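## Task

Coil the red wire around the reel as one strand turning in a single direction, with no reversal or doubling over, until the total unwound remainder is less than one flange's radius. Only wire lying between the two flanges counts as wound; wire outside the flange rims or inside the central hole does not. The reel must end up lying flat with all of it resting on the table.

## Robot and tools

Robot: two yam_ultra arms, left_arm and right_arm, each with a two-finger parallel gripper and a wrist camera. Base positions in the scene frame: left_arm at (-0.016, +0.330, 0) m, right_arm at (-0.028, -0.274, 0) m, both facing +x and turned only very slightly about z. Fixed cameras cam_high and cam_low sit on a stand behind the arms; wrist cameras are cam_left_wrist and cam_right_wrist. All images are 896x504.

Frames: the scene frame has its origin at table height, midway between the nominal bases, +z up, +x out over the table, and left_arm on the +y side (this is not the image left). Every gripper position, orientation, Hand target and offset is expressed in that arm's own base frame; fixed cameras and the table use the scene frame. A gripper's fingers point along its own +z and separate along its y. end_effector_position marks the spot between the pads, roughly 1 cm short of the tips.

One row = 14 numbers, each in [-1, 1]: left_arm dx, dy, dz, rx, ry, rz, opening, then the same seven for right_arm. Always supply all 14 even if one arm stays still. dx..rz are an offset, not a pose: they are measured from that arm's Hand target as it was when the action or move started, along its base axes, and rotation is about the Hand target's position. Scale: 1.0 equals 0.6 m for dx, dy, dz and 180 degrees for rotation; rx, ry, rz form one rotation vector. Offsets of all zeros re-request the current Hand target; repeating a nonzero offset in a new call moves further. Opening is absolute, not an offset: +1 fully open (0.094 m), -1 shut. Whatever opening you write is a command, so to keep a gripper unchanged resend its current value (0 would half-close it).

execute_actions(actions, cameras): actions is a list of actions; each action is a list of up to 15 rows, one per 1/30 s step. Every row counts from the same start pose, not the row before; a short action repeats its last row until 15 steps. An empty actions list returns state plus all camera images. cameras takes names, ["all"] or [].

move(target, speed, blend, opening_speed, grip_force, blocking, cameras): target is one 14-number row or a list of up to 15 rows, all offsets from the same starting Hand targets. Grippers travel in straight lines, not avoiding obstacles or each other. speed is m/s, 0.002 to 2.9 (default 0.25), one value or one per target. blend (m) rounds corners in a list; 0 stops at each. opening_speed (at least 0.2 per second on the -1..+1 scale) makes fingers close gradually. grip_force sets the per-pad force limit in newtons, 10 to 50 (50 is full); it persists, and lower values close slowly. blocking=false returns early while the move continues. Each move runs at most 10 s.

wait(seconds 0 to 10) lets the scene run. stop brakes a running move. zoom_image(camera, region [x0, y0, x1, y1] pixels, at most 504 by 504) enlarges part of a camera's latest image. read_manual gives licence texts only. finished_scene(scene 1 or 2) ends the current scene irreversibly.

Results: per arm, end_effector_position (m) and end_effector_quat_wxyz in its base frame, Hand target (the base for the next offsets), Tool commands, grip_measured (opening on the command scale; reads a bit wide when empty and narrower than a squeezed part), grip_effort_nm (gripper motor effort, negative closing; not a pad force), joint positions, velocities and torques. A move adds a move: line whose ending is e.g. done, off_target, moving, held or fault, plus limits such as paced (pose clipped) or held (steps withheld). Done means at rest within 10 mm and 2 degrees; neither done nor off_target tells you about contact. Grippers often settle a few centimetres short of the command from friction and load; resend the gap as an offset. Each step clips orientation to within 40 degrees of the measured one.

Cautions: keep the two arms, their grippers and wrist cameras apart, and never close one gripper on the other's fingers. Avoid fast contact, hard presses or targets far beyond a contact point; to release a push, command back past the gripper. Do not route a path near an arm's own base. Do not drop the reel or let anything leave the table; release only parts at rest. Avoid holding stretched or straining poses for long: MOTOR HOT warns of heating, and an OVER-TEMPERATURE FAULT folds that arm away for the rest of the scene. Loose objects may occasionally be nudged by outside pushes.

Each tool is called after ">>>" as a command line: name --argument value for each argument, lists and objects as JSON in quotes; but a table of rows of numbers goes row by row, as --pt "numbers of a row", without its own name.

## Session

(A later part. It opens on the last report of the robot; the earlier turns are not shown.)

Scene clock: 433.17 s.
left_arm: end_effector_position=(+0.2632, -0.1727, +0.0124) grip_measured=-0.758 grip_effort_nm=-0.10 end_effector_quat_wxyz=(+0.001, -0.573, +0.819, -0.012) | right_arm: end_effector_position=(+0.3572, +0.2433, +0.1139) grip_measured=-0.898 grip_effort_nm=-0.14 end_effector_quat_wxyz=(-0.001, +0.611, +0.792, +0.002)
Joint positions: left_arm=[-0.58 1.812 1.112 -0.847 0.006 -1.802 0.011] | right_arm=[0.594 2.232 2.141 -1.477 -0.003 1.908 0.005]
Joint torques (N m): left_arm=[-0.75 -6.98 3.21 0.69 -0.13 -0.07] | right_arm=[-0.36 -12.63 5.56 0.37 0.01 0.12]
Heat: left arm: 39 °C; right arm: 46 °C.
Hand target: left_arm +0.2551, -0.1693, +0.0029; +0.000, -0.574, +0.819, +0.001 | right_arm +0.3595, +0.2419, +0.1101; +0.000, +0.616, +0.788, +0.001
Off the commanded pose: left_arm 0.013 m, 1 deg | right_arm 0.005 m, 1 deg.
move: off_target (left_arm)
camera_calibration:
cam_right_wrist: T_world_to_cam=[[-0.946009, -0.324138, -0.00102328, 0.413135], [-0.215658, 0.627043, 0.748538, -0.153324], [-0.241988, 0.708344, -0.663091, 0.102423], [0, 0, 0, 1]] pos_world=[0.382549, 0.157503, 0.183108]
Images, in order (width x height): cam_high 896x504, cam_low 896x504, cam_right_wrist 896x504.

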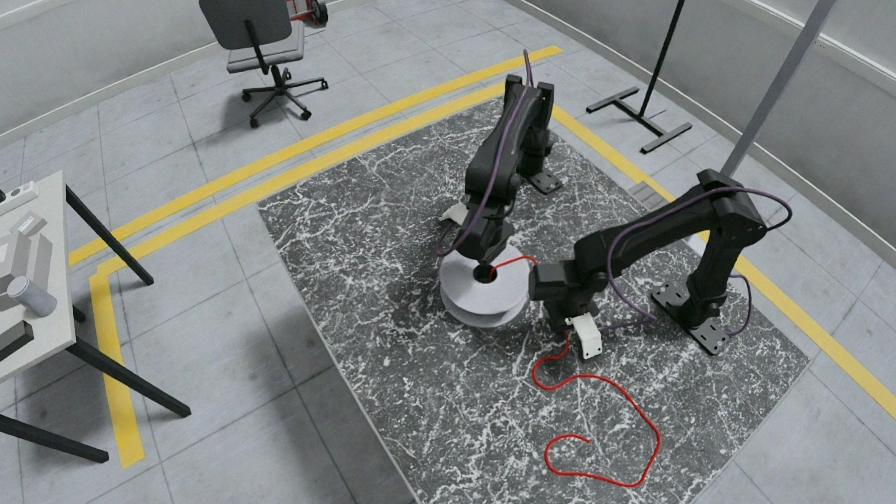

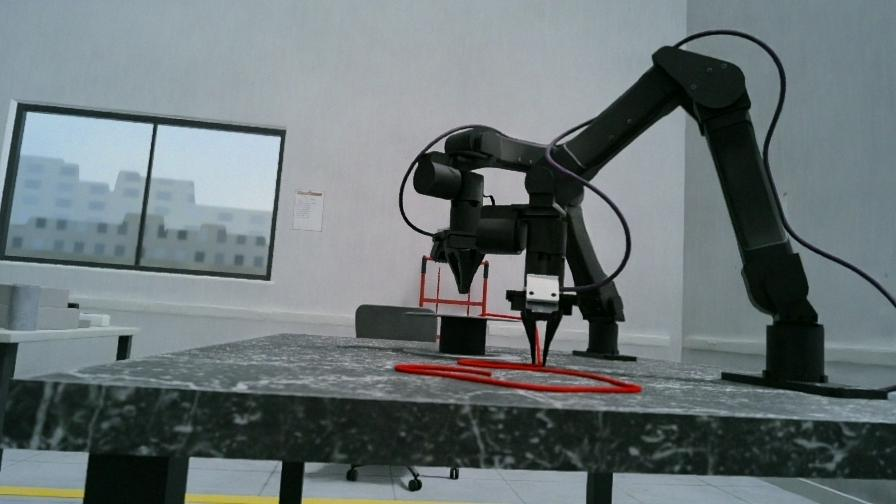

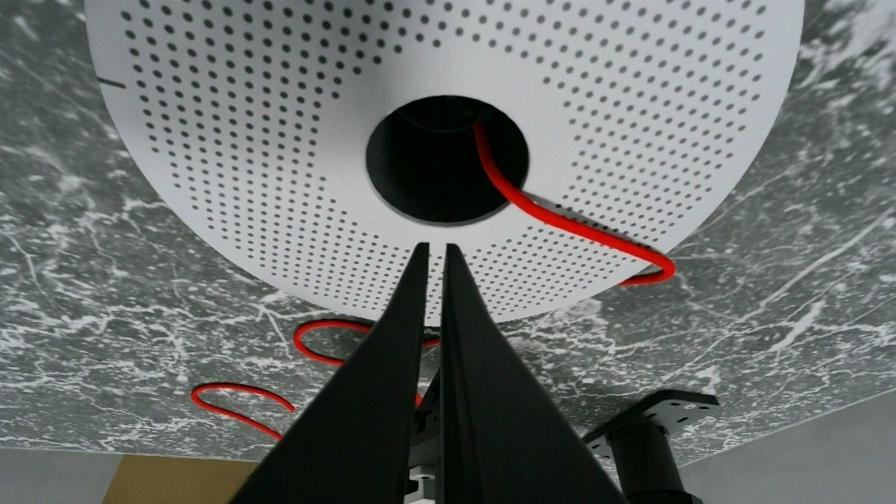

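>>> move --target '[0, 0, 0, 0, 0, 0, -0.76, 0.0063, -0.0005, -0.0648, 0, 0, 0, -0.9]' --speed 0.08 --cameras '["cam_right_wrist", "cam_low", "cam_high"]'

>>> zoom_image --camera "cam_low" --region '[400, 250, 560, 380]'

Scene clock: 452.73 s.
left_arm: end_effector_position=(+0.2632, -0.1727, +0.0124) grip_measured=-0.758 grip_effort_nm=-0.10 end_effector_quat_wxyz=(+0.001, -0.573, +0.819, -0.012) | right_arm: end_effector_position=(+0.3631, +0.2452, +0.0790) grip_measured=-0.898 grip_effort_nm=-0.14 end_effector_quat_wxyz=(+0.001, +0.612, +0.791, +0.008)
Joint positions: left_arm=[-0.58 1.812 1.112 -0.847 0.006 -1.802 0.011] | right_arm=[0.591 2.232 2.002 -1.325 -0.003 1.908 0.005]
Joint torques (N m): left_arm=[-0.77 -6.98 3.19 0.7 -0.13 -0.07] | right_arm=[-0.66 -12.26 4.78 0.35 0.06 0.02]
Heat: left arm: 38 °C; right arm: 44 °C.
Hand target: left_arm +0.2551, -0.1693, +0.0029; +0.000, -0.574, +0.819, +0.001 | right_arm +0.3632, +0.2416, +0.0712; +0.000, +0.616, +0.788, +0.000
Off the commanded pose: left_arm 0.013 m, 1 deg | right_arm 0.009 m, 1 deg.
move: off_target (left_arm)
camera_calibration:
cam_right_wrist: T_world_to_cam=[[-0.947138, -0.320555, -0.0131729, 0.419713], [-0.221158, 0.622606, 0.750633, -0.12415], [-0.232418, 0.713867, -0.660588, 0.0742991], [0, 0, 0, 1]] pos_world=[0.387338, 0.158798, 0.147801]
Images, in order (width x height): cam_high 896x504, cam_low 896x504, cam_right_wrist 896x504.

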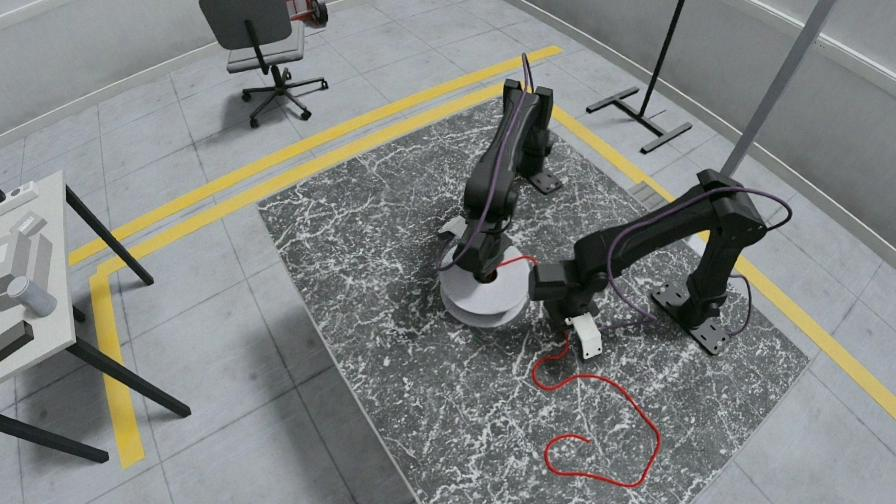

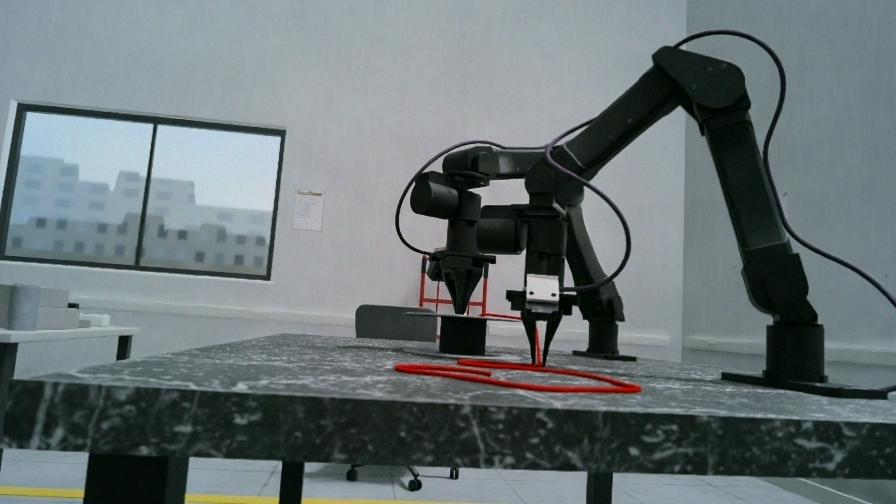

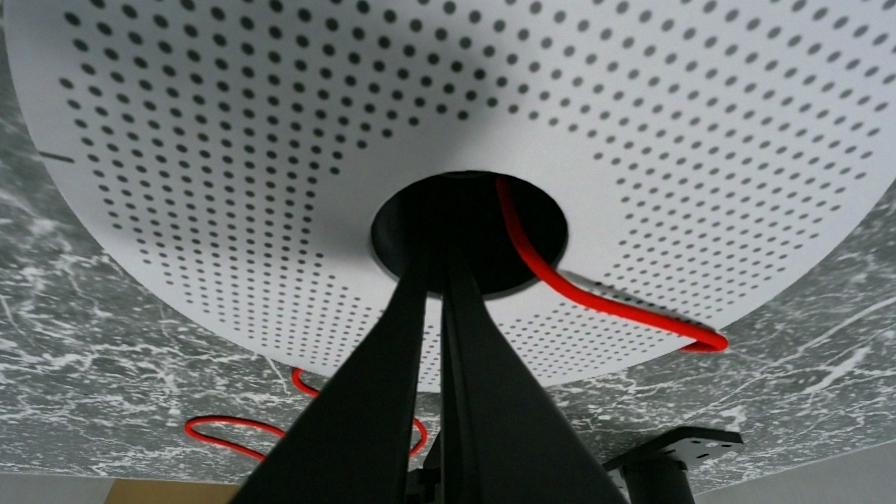

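Scaled by 3.150 from the camera's 896x504 image, which has a finer 1280x720 frame.

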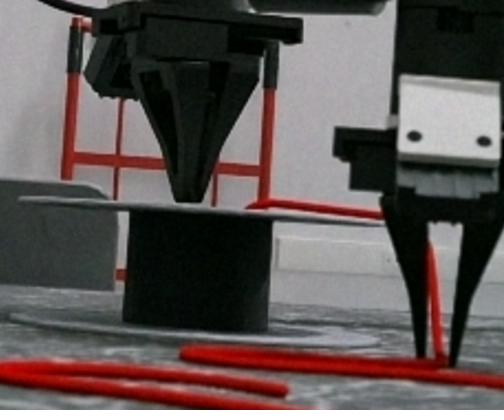

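>>> move --pt "0 0 0 0 0 0 -0.76 -0.0062 -0.0078 0 0 0 0 -0.9" --pt "0 0 0 0 0 0 -0.76 -0.0062 -0.0078 -0.0267 0 0 0 -0.9" --speed 0.05 --cameras '["cam_right_wrist", "cam_low"]'

>>> zoom_image --camera "cam_low" --region '[400, 250, 560, 380]'

Scene clock: 467.13 s.
left_arm: end_effector_position=(+0.2632, -0.1727, +0.0124) grip_measured=-0.758 grip_effort_nm=-0.10 end_effector_quat_wxyz=(+0.001, -0.573, +0.819, -0.012) | right_arm: end_effector_position=(+0.3591, +0.2402, +0.0542) grip_measured=-0.898 grip_effort_nm=-0.14 end_effector_quat_wxyz=(-0.002, +0.614, +0.789, -0.002)
Joint positions: left_arm=[-0.58 1.812 1.112 -0.847 0.006 -1.802 0.011] | right_arm=[0.586 2.232 1.904 -1.247 -0.003 1.908 0.005]
Joint torques (N m): left_arm=[-0.72 -6.99 3.21 0.7 -0.12 -0.06] | right_arm=[-0.53 -14.31 4.71 0.34 0.02 0.01]
Heat: left arm: 38 °C; right arm: 43 °C.
Hand target: left_arm +0.2551, -0.1693, +0.0029; +0.000, -0.574, +0.819, +0.001 | right_arm +0.3595, +0.2370, +0.0552; +0.000, +0.616, +0.788, +0.000
Off the commanded pose: left_arm 0.013 m, 1 deg | right_arm 0.003 m, 0 deg.
move: off_target (left_arm)
camera_calibration:
cam_right_wrist: T_world_to_cam=[[-0.948665, -0.316211, 0.00672563, 0.412439], [-0.205418, 0.632164, 0.747109, -0.111055], [-0.240496, 0.707375, -0.664668, 0.0653193], [0, 0, 0, 1]] pos_world=[0.384163, 0.154417, 0.123612]
Images, in order (width x height): cam_low 896x504, cam_right_wrist 896x504.

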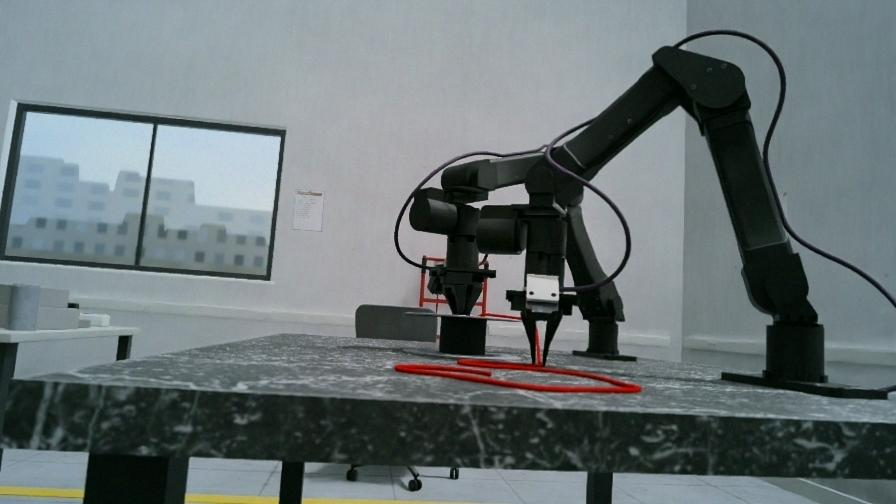

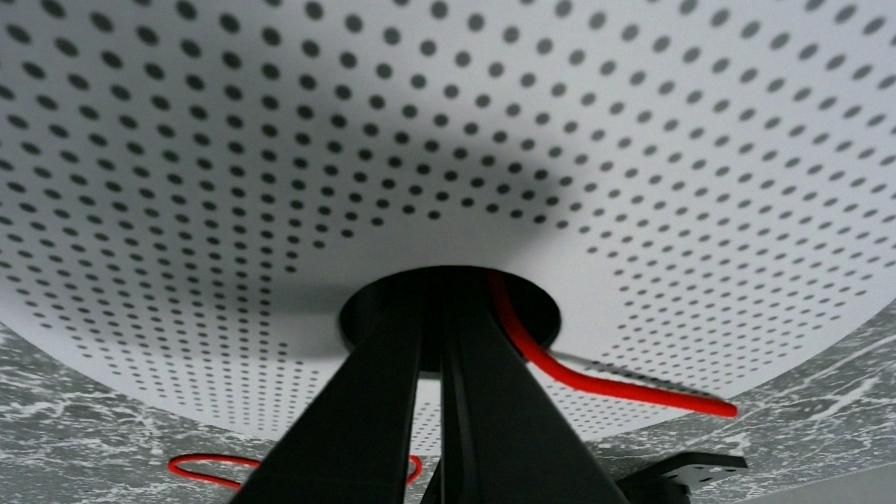

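Scaled by 3.150 from the camera's 896x504 image, which has a finer 1280x720 frame.

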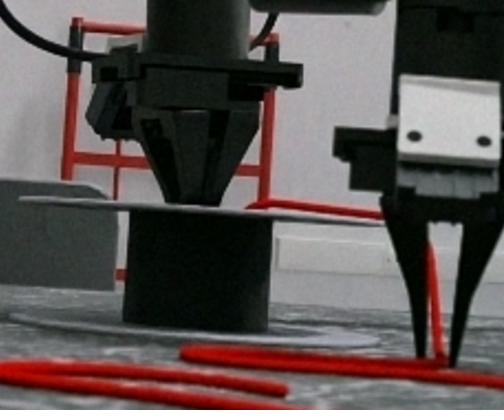

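>>> move --target '[0, 0, 0, 0, 0, 0, -0.76, -0.002, 0, 0.0167, 0, 0, 0, -0.9]' --speed 0.05 --cameras '["cam_right_wrist"]'

>>> zoom_image --camera "cam_right_wrist" --region '[300, 220, 620, 400]'

Scene clock: 474.67 s.
left_arm: end_effector_position=(+0.2632, -0.1727, +0.0124) grip_measured=-0.758 grip_effort_nm=-0.10 end_effector_quat_wxyz=(+0.001, -0.573, +0.819, -0.012) | right_arm: end_effector_position=(+0.3592, +0.2402, +0.0542) grip_measured=-0.898 grip_effort_nm=-0.14 end_effector_quat_wxyz=(-0.002, +0.614, +0.789, -0.002)
Joint positions: left_arm=[-0.58 1.812 1.112 -0.847 0.006 -1.802 0.011] | right_arm=[0.586 2.232 1.904 -1.247 -0.003 1.908 0.005]
Joint torques (N m): left_arm=[-0.77 -7.01 3.19 0.69 -0.12 -0.07] | right_arm=[-0.49 -15.28 6.53 -0.04 0 0.01]
Heat: left arm: 38 °C; right arm: 43 °C.
Hand target: left_arm +0.2551, -0.1693, +0.0029; +0.000, -0.574, +0.819, +0.001 | right_arm +0.3583, +0.2370, +0.0652; +0.000, +0.616, +0.788, +0.000
Off the commanded pose: left_arm 0.013 m, 1 deg | right_arm 0.011 m, 0 deg.
move: off_target (left_arm, right_arm)
camera_calibration:
cam_right_wrist: T_world_to_cam=[[-0.948674, -0.316191, 0.006414, 0.412509], [-0.205602, 0.632026, 0.747175, -0.111034], [-0.240304, 0.707507, -0.664596, 0.0651457], [0, 0, 0, 1]] pos_world=[0.384163, 0.154517, 0.123612]
Images, in order (width x height): cam_right_wrist 896x504.

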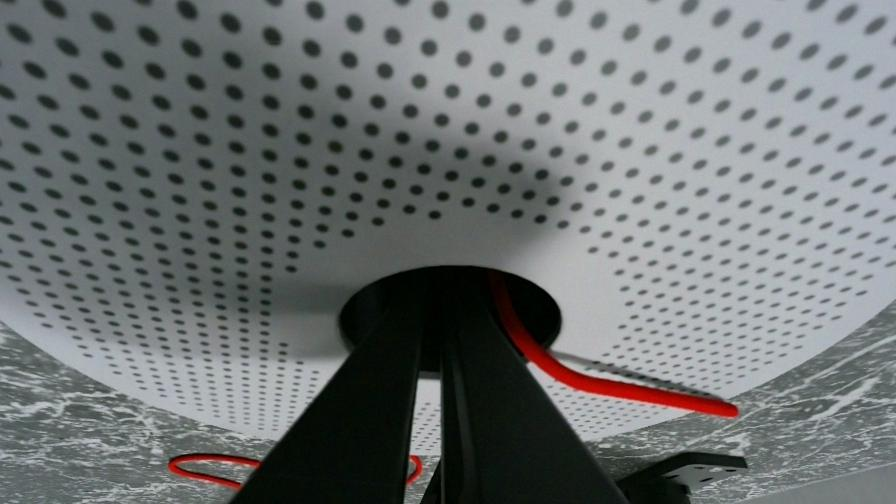

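Scaled by 1.575 from the camera's 896x504 image, which has a finer 1280x720 frame.

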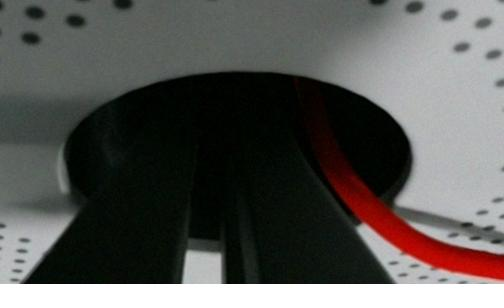

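>>> move --target '[0, 0, 0, 0, 0, 0, -0.76, 0, 0, 0.013, 0, 0, 0, -0.9]' --speed 0.05 --cameras '["cam_right_wrist"]'

>>> zoom_image --camera "cam_right_wrist" --region '[300, 180, 620, 360]'

Scene clock: 479.10 s.
left_arm: end_effector_position=(+0.2632, -0.1727, +0.0124) grip_measured=-0.758 grip_effort_nm=-0.10 end_effector_quat_wxyz=(+0.001, -0.573, +0.819, -0.012) | right_arm: end_effector_position=(+0.3538, +0.2366, +0.0544) grip_measured=-0.898 grip_effort_nm=-0.14 end_effector_quat_wxyz=(-0.006, +0.614, +0.789, -0.014)
Joint positions: left_arm=[-0.58 1.812 1.112 -0.847 0.006 -1.802 0.011] | right_arm=[0.586 2.232 1.904 -1.273 -0.003 1.908 0.005]
Joint torques (N m): left_arm=[-0.7 -7.04 3.19 0.68 -0.12 -0.08] | right_arm=[-0.42 -15.68 8.34 -0.09 0.06 0.03]
Heat: left arm: 38 °C; right arm: 43 °C.
Hand target: left_arm +0.2551, -0.1693, +0.0029; +0.000, -0.574, +0.819, +0.001 | right_arm +0.3583, +0.2370, +0.0730; +0.000, +0.616, +0.788, +0.000
Off the commanded pose: left_arm 0.013 m, 1 deg | right_arm 0.019 m, 2 deg.
move: off_target (left_arm, right_arm)
camera_calibration:
cam_right_wrist: T_world_to_cam=[[-0.948262, -0.315939, 0.0313491, 0.404717], [-0.189585, 0.642677, 0.742309, -0.11791], [-0.254672, 0.69796, -0.669323, 0.0740844], [0, 0, 0, 1]] pos_world=[0.380291, 0.151936, 0.124425]
Images, in order (width x height): cam_right_wrist 896x504.

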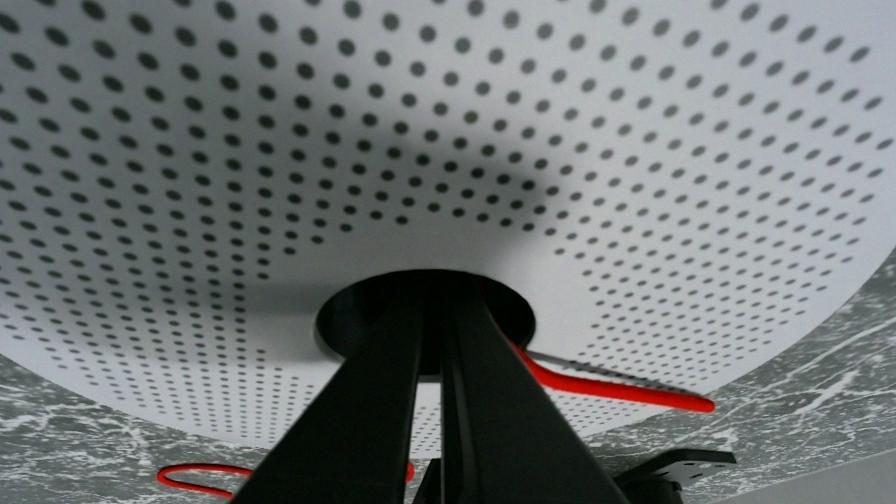

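Scaled by 1.575 from the camera's 896x504 image, which has a finer 1280x720 frame.

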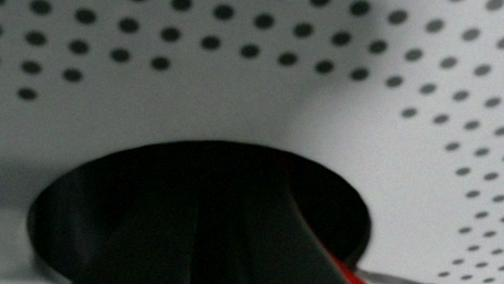

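>>> move --target '[0, 0, 0, 0, 0, 0, -0.76, 0, 0.003, -0.0217, 0, 0, 0, -0.5]' --speed 0.05 --opening_speed 0.25 --grip_force '[50, 20]' --cameras '["cam_right_wrist", "cam_low"]'

>>> zoom_image --camera "cam_right_wrist" --region '[280, 220, 600, 400]'

Scene clock: 489.30 s.
left_arm: end_effector_position=(+0.2632, -0.1727, +0.0124) grip_measured=-0.758 grip_effort_nm=-0.10 end_effector_quat_wxyz=(+0.001, -0.573, +0.819, -0.012) | right_arm: end_effector_position=(+0.3553, +0.2384, +0.0543) grip_measured=-0.502 grip_effort_nm=0.12 end_effector_quat_wxyz=(-0.006, +0.614, +0.789, -0.009)
Joint positions: left_arm=[-0.58 1.812 1.112 -0.847 0.006 -1.802 0.011] | right_arm=[0.586 2.232 1.904 -1.264 -0.006 1.908 0.023]
Joint torques (N m): left_arm=[-0.75 -6.97 3.23 0.69 -0.13 -0.07] | right_arm=[-0.13 -14.58 5.78 0.3 0.11 0.08]
Heat: left arm: 38 °C; right arm: 44 °C.
Hand target: left_arm +0.2551, -0.1693, +0.0029; +0.000, -0.574, +0.819, +0.001 | right_arm +0.3583, +0.2388, +0.0600; +0.000, +0.616, +0.788, +0.000
Off the commanded pose: left_arm 0.013 m, 1 deg | right_arm 0.006 m, 1 deg.
grip_force (N): 50, 20
move: off_target (left_arm)
camera_calibration:
cam_right_wrist: T_world_to_cam=[[-0.948446, -0.316067, 0.0234918, 0.407306], [-0.193747, 0.636855, 0.746243, -0.11601], [-0.250824, 0.703219, -0.665259, 0.0703791], [0, 0, 0, 1]] pos_world=[0.381484, 0.153126, 0.123824]
Images, in order (width x height): cam_low 896x504, cam_right_wrist 896x504.

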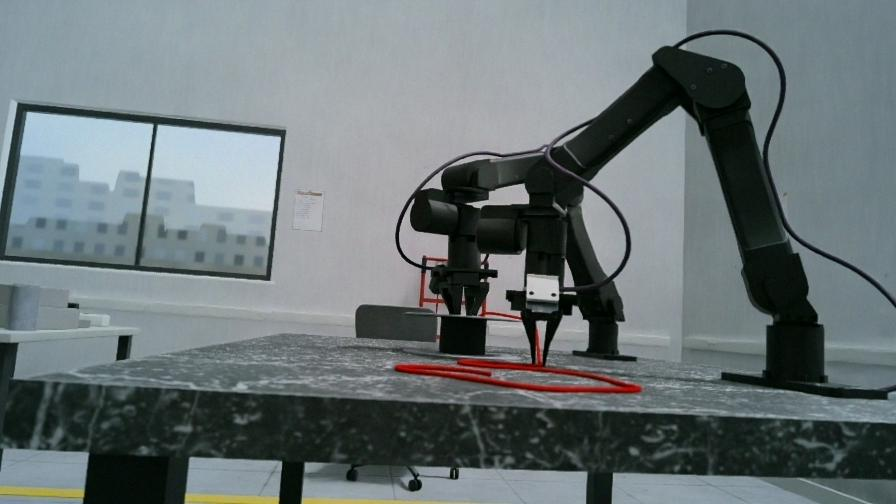

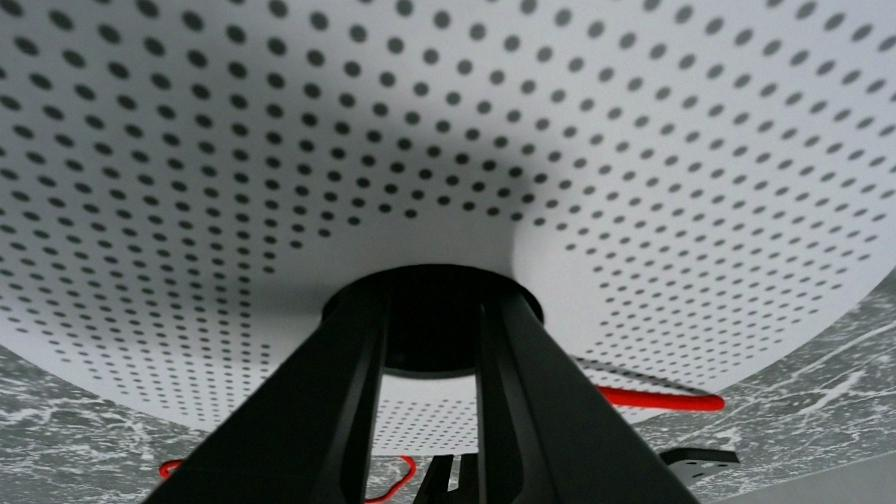

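Scaled by 1.575 from the camera's 896x504 image, which has a finer 1280x720 frame.

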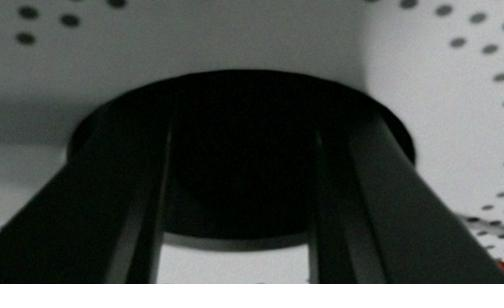

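>>> move --target '[0, 0, 0, 0, 0, 0, -0.76, 0, 0, 0, 0, 0, 0.167, -0.42]' --speed 0.25 --cameras '["all"]'

Scene clock: 498.50 s.
left_arm: end_effector_position=(+0.2632, -0.1727, +0.0124) grip_measured=-0.758 grip_effort_nm=-0.10 end_effector_quat_wxyz=(+0.001, -0.573, +0.819, -0.012) | right_arm: end_effector_position=(+0.3561, +0.2405, +0.0543) grip_measured=-0.423 grip_effort_nm=0.14 end_effector_quat_wxyz=(-0.009, +0.396, +0.918, -0.002)
Joint positions: left_arm=[-0.58 1.812 1.112 -0.847 0.006 -1.802 0.011] | right_arm=[0.586 2.232 1.904 -1.257 -0.014 1.4 0.027]
Joint torques (N m): left_arm=[-0.72 -7.01 3.19 0.7 -0.12 -0.07] | right_arm=[-0.1 -14.46 5.87 0.24 0.17 -0.14]
Heat: left arm: 38 °C; right arm: 43 °C.
Hand target: left_arm +0.2551, -0.1693, +0.0029; +0.000, -0.574, +0.819, +0.001 | right_arm +0.3583, +0.2388, +0.0600; +0.000, +0.390, +0.921, +0.000
Off the commanded pose: left_arm 0.013 m, 1 deg | right_arm 0.006 m, 1 deg.
grip_force (N): 50, 20
move: off_target (left_arm)
camera_calibration:
cam_left_wrist: T_world_to_cam=[[0.960026, -0.279007, 0.0224798, -0.30503], [-0.19607, -0.612985, 0.76538, -0.0557713], [-0.199766, -0.739192, -0.643186, 0.0424713], [0, 0, 0, 1]] pos_world=[0.290386, -0.0878979, 0.0768602]
cam_right_wrist: T_world_to_cam=[[-0.675196, -0.737547, 0.0115905, 0.413365], [-0.476015, 0.44767, 0.756968, 0.0282348], [-0.563488, 0.505585, -0.653349, 0.22728], [0, 0, 0, 1]] pos_world=[0.420613, 0.177327, 0.122329]

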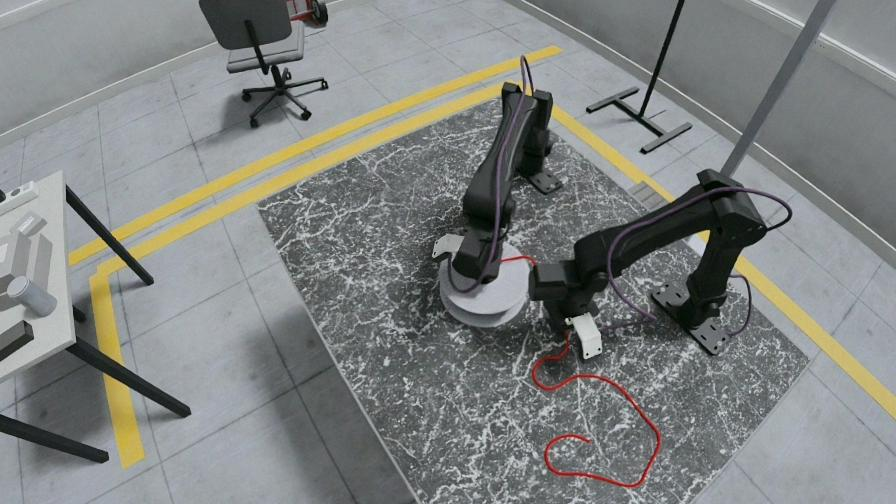

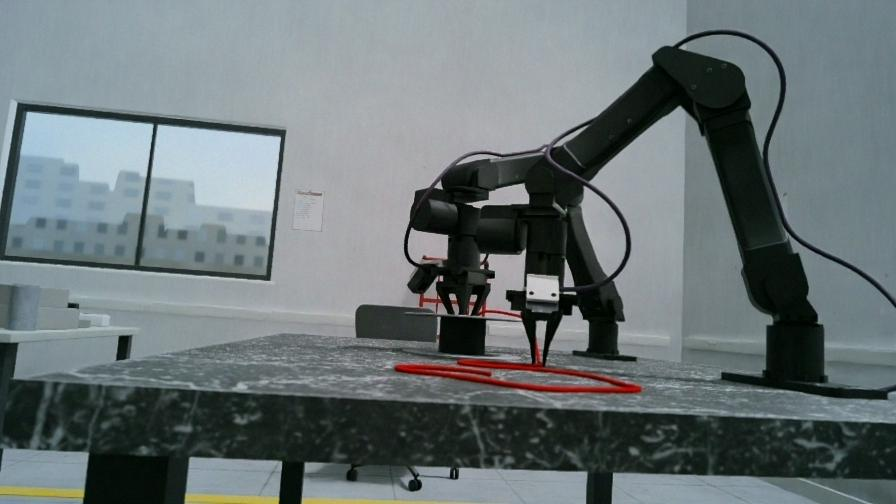

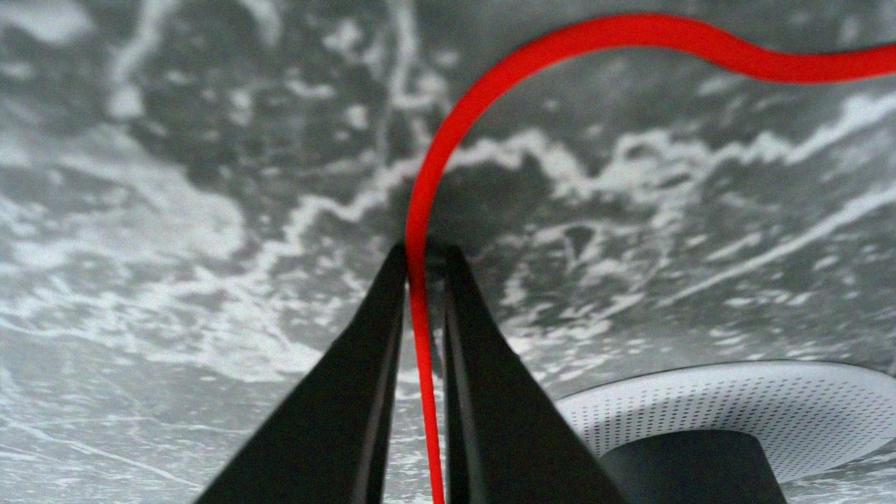

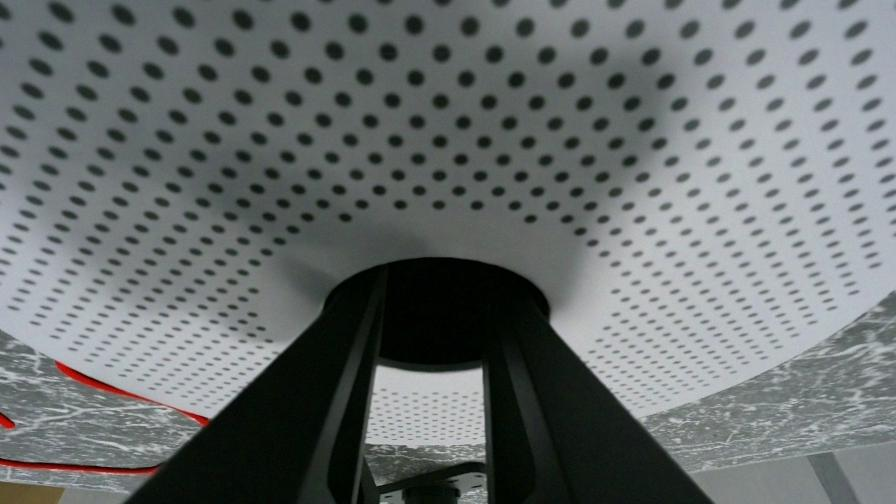

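>>> zoom_image --camera "cam_high" --region '[410, 220, 590, 350]'

>>> zoom_image --camera "cam_low" --region '[400, 250, 580, 380]'

Scaled by 2.800 from the camera's 896x504 image, which has a finer 1280x720 frame.

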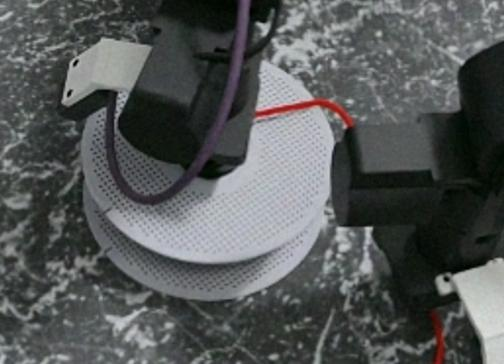

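Scaled by 2.800 from the camera's 896x504 image, which has a finer 1280x720 frame.

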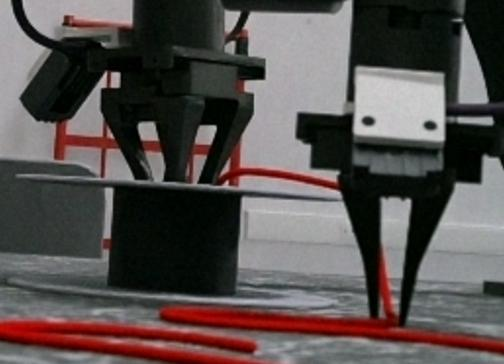

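>>> move --target '[0, 0, 0, 0, 0, 0, -0.76, 0, 0, 0, 0, 0, 0, -0.2]' --opening_speed 0.25 --cameras '["cam_right_wrist", "cam_high"]'

>>> zoom_image --camera "cam_high" --region '[410, 220, 590, 350]'

Scene clock: 509.37 s.
left_arm: end_effector_position=(+0.2632, -0.1727, +0.0124) grip_measured=-0.758 grip_effort_nm=-0.10 end_effector_quat_wxyz=(+0.001, -0.573, +0.819, -0.012) | right_arm: end_effector_position=(+0.3567, +0.2410, +0.0583) grip_measured=-0.228 grip_effort_nm=1.25 end_effector_quat_wxyz=(-0.007, +0.396, +0.918, +0.002)
Joint positions: left_arm=[-0.58 1.812 1.112 -0.847 0.006 -1.802 0.011] | right_arm=[0.586 2.222 1.904 -1.256 -0.014 1.4 0.036]
Joint torques (N m): left_arm=[-0.76 -6.99 3.22 0.7 -0.12 -0.06] | right_arm=[-0.2 -13.46 5.76 0.19 0.11 -0.16]
Heat: left arm: 37 °C; right arm: 43 °C.
Hand target: left_arm +0.2551, -0.1693, +0.0029; +0.000, -0.574, +0.819, +0.001 | right_arm +0.3583, +0.2388, +0.0599; +0.000, +0.390, +0.921, +0.000
Off the commanded pose: left_arm 0.013 m, 1 deg | right_arm 0.003 m, 1 deg.
grip_force (N): 50, 20
move: off_target (left_arm)
camera_calibration:
cam_right_wrist: T_world_to_cam=[[-0.674914, -0.737895, 0.00150288, 0.414663], [-0.48258, 0.44293, 0.755599, 0.0288403], [-0.558218, 0.509239, -0.655033, 0.227369], [0, 0, 0, 1]] pos_world=[0.420701, 0.177418, 0.126519]
Images, in order (width x height): cam_high 896x504, cam_right_wrist 896x504.

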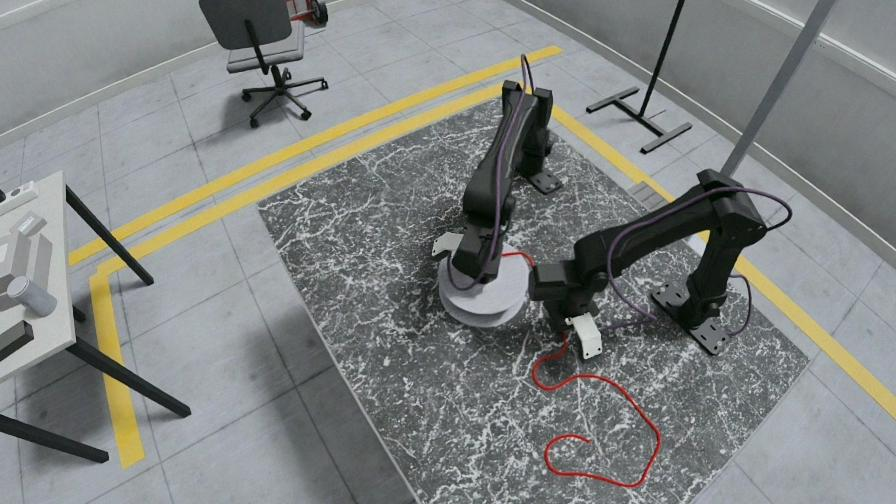

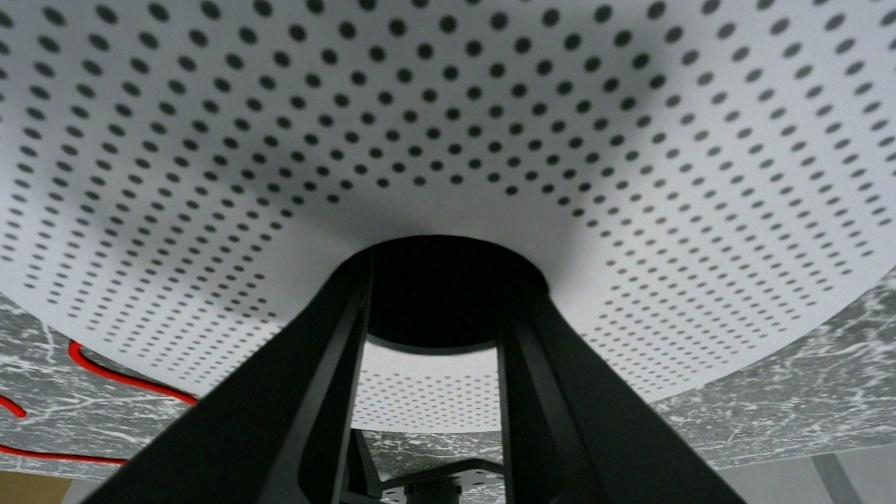

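Scaled by 2.800 from the camera's 896x504 image, which has a finer 1280x720 frame.

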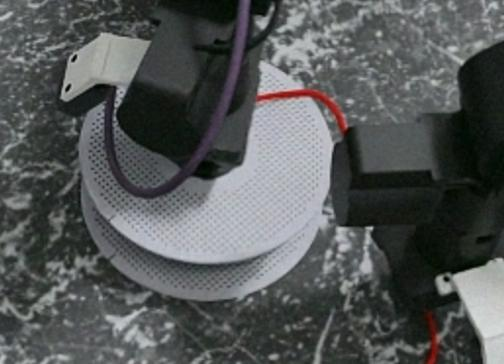

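>>> move --target '[0, 0, 0, 0, 0, 0, -0.76, 0, 0, 0, 0, 0, 0.222, -0.2]' --speed 0.25 --cameras '["all"]'

>>> zoom_image --camera "cam_high" --region '[410, 220, 590, 350]'

>>> zoom_image --camera "cam_low" --region '[400, 250, 580, 380]'

Scene clock: 519.83 s.
left_arm: end_effector_position=(+0.2632, -0.1727, +0.0124) grip_measured=-0.758 grip_effort_nm=-0.10 end_effector_quat_wxyz=(+0.001, -0.573, +0.819, -0.012) | right_arm: end_effector_position=(+0.3579, +0.2417, +0.0596) grip_measured=-0.218 grip_effort_nm=0.94 end_effector_quat_wxyz=(-0.002, +0.066, +0.998, +0.007)
Joint positions: left_arm=[-0.58 1.812 1.112 -0.847 0.006 -1.802 0.011] | right_arm=[0.586 2.219 1.904 -1.251 -0.014 0.718 0.037]
Joint torques (N m): left_arm=[-0.73 -6.98 3.19 0.68 -0.13 -0.08] | right_arm=[-0.12 -13.08 5.98 0.15 0.17 -0.28]
Heat: left arm: 37 °C; right arm: 43 °C.
Hand target: left_arm +0.2551, -0.1693, +0.0029; +0.000, -0.574, +0.819, +0.001 | right_arm +0.3583, +0.2388, +0.0600; +0.000, +0.052, +0.999, +0.000
Off the commanded pose: left_arm 0.013 m, 1 deg | right_arm 0.003 m, 2 deg.
grip_force (N): 50, 20
move: off_target (left_arm)
camera_calibration:
cam_left_wrist: T_world_to_cam=[[0.960026, -0.279007, 0.0224798, -0.30503], [-0.19607, -0.612985, 0.76538, -0.0557713], [-0.199766, -0.739192, -0.643186, 0.0424713], [0, 0, 0, 1]] pos_world=[0.290386, -0.0878979, 0.0768602]
cam_right_wrist: T_world_to_cam=[[-0.0583897, -0.998217, -0.0123992, 0.259119], [-0.661642, 0.0293955, 0.749243, 0.19255], [-0.747543, 0.0519519, -0.662179, 0.407221], [0, 0, 0, 1]] pos_world=[0.446945, 0.231841, 0.128599]

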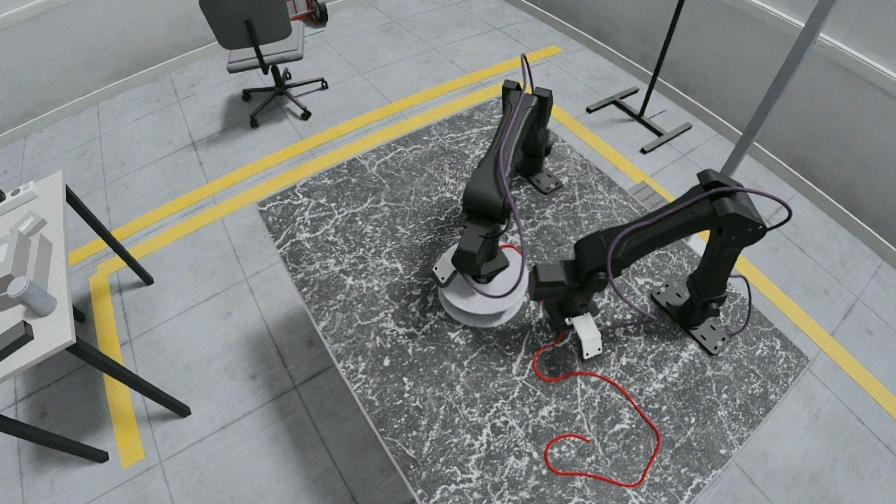

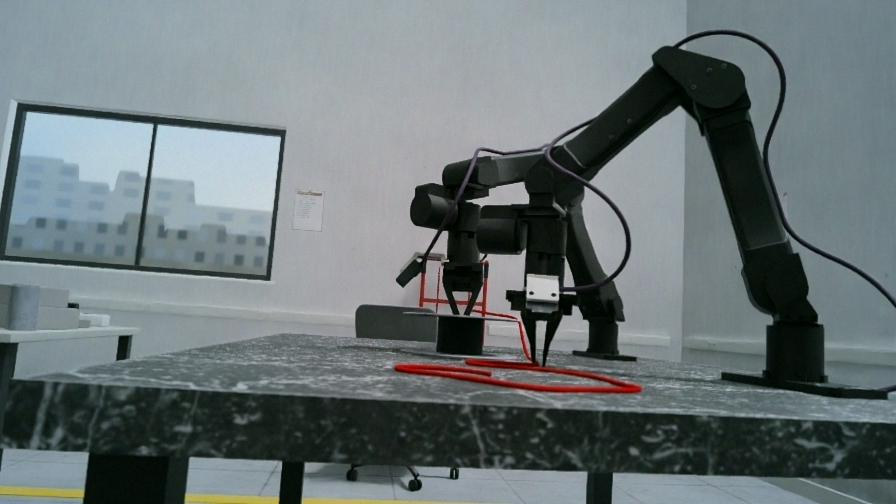

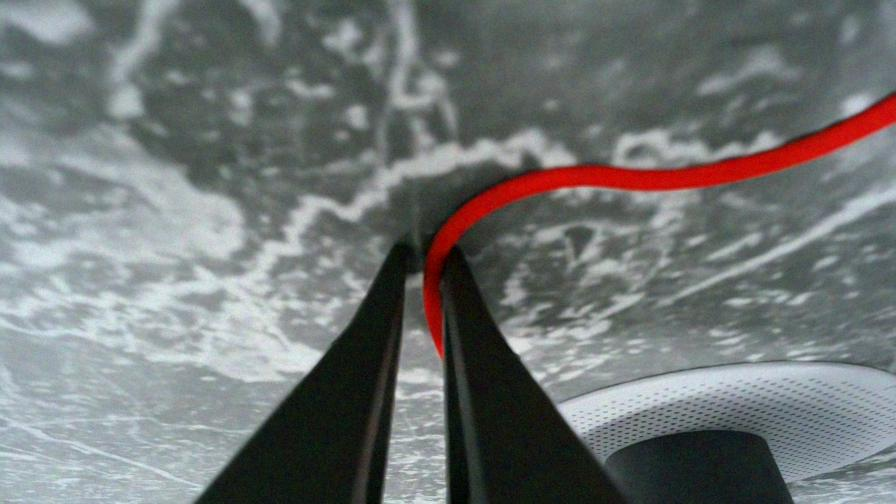

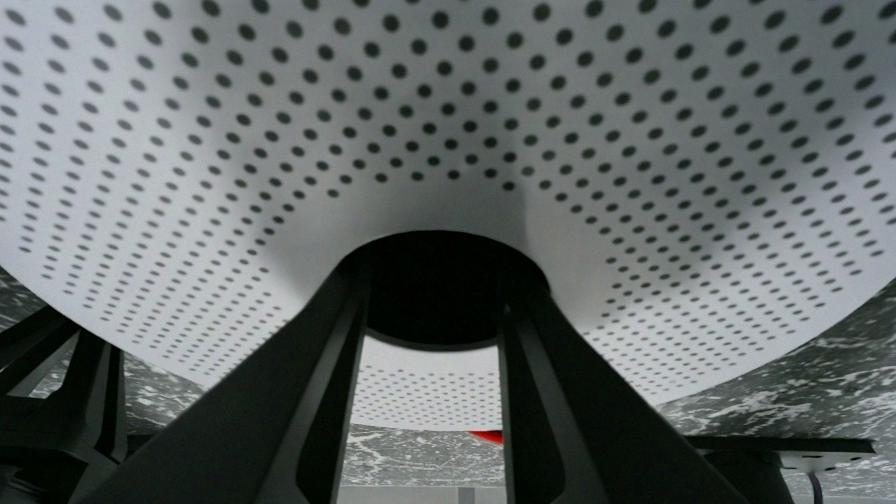

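Scaled by 2.800 from the camera's 896x504 image, which has a finer 1280x720 frame.

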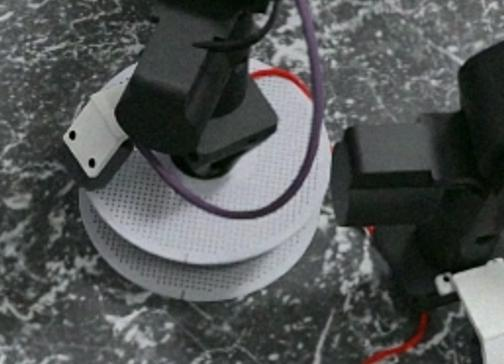

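Scaled by 2.800 from the camera's 896x504 image, which has a finer 1280x720 frame.

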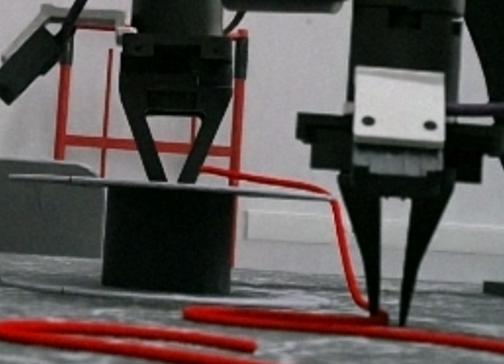

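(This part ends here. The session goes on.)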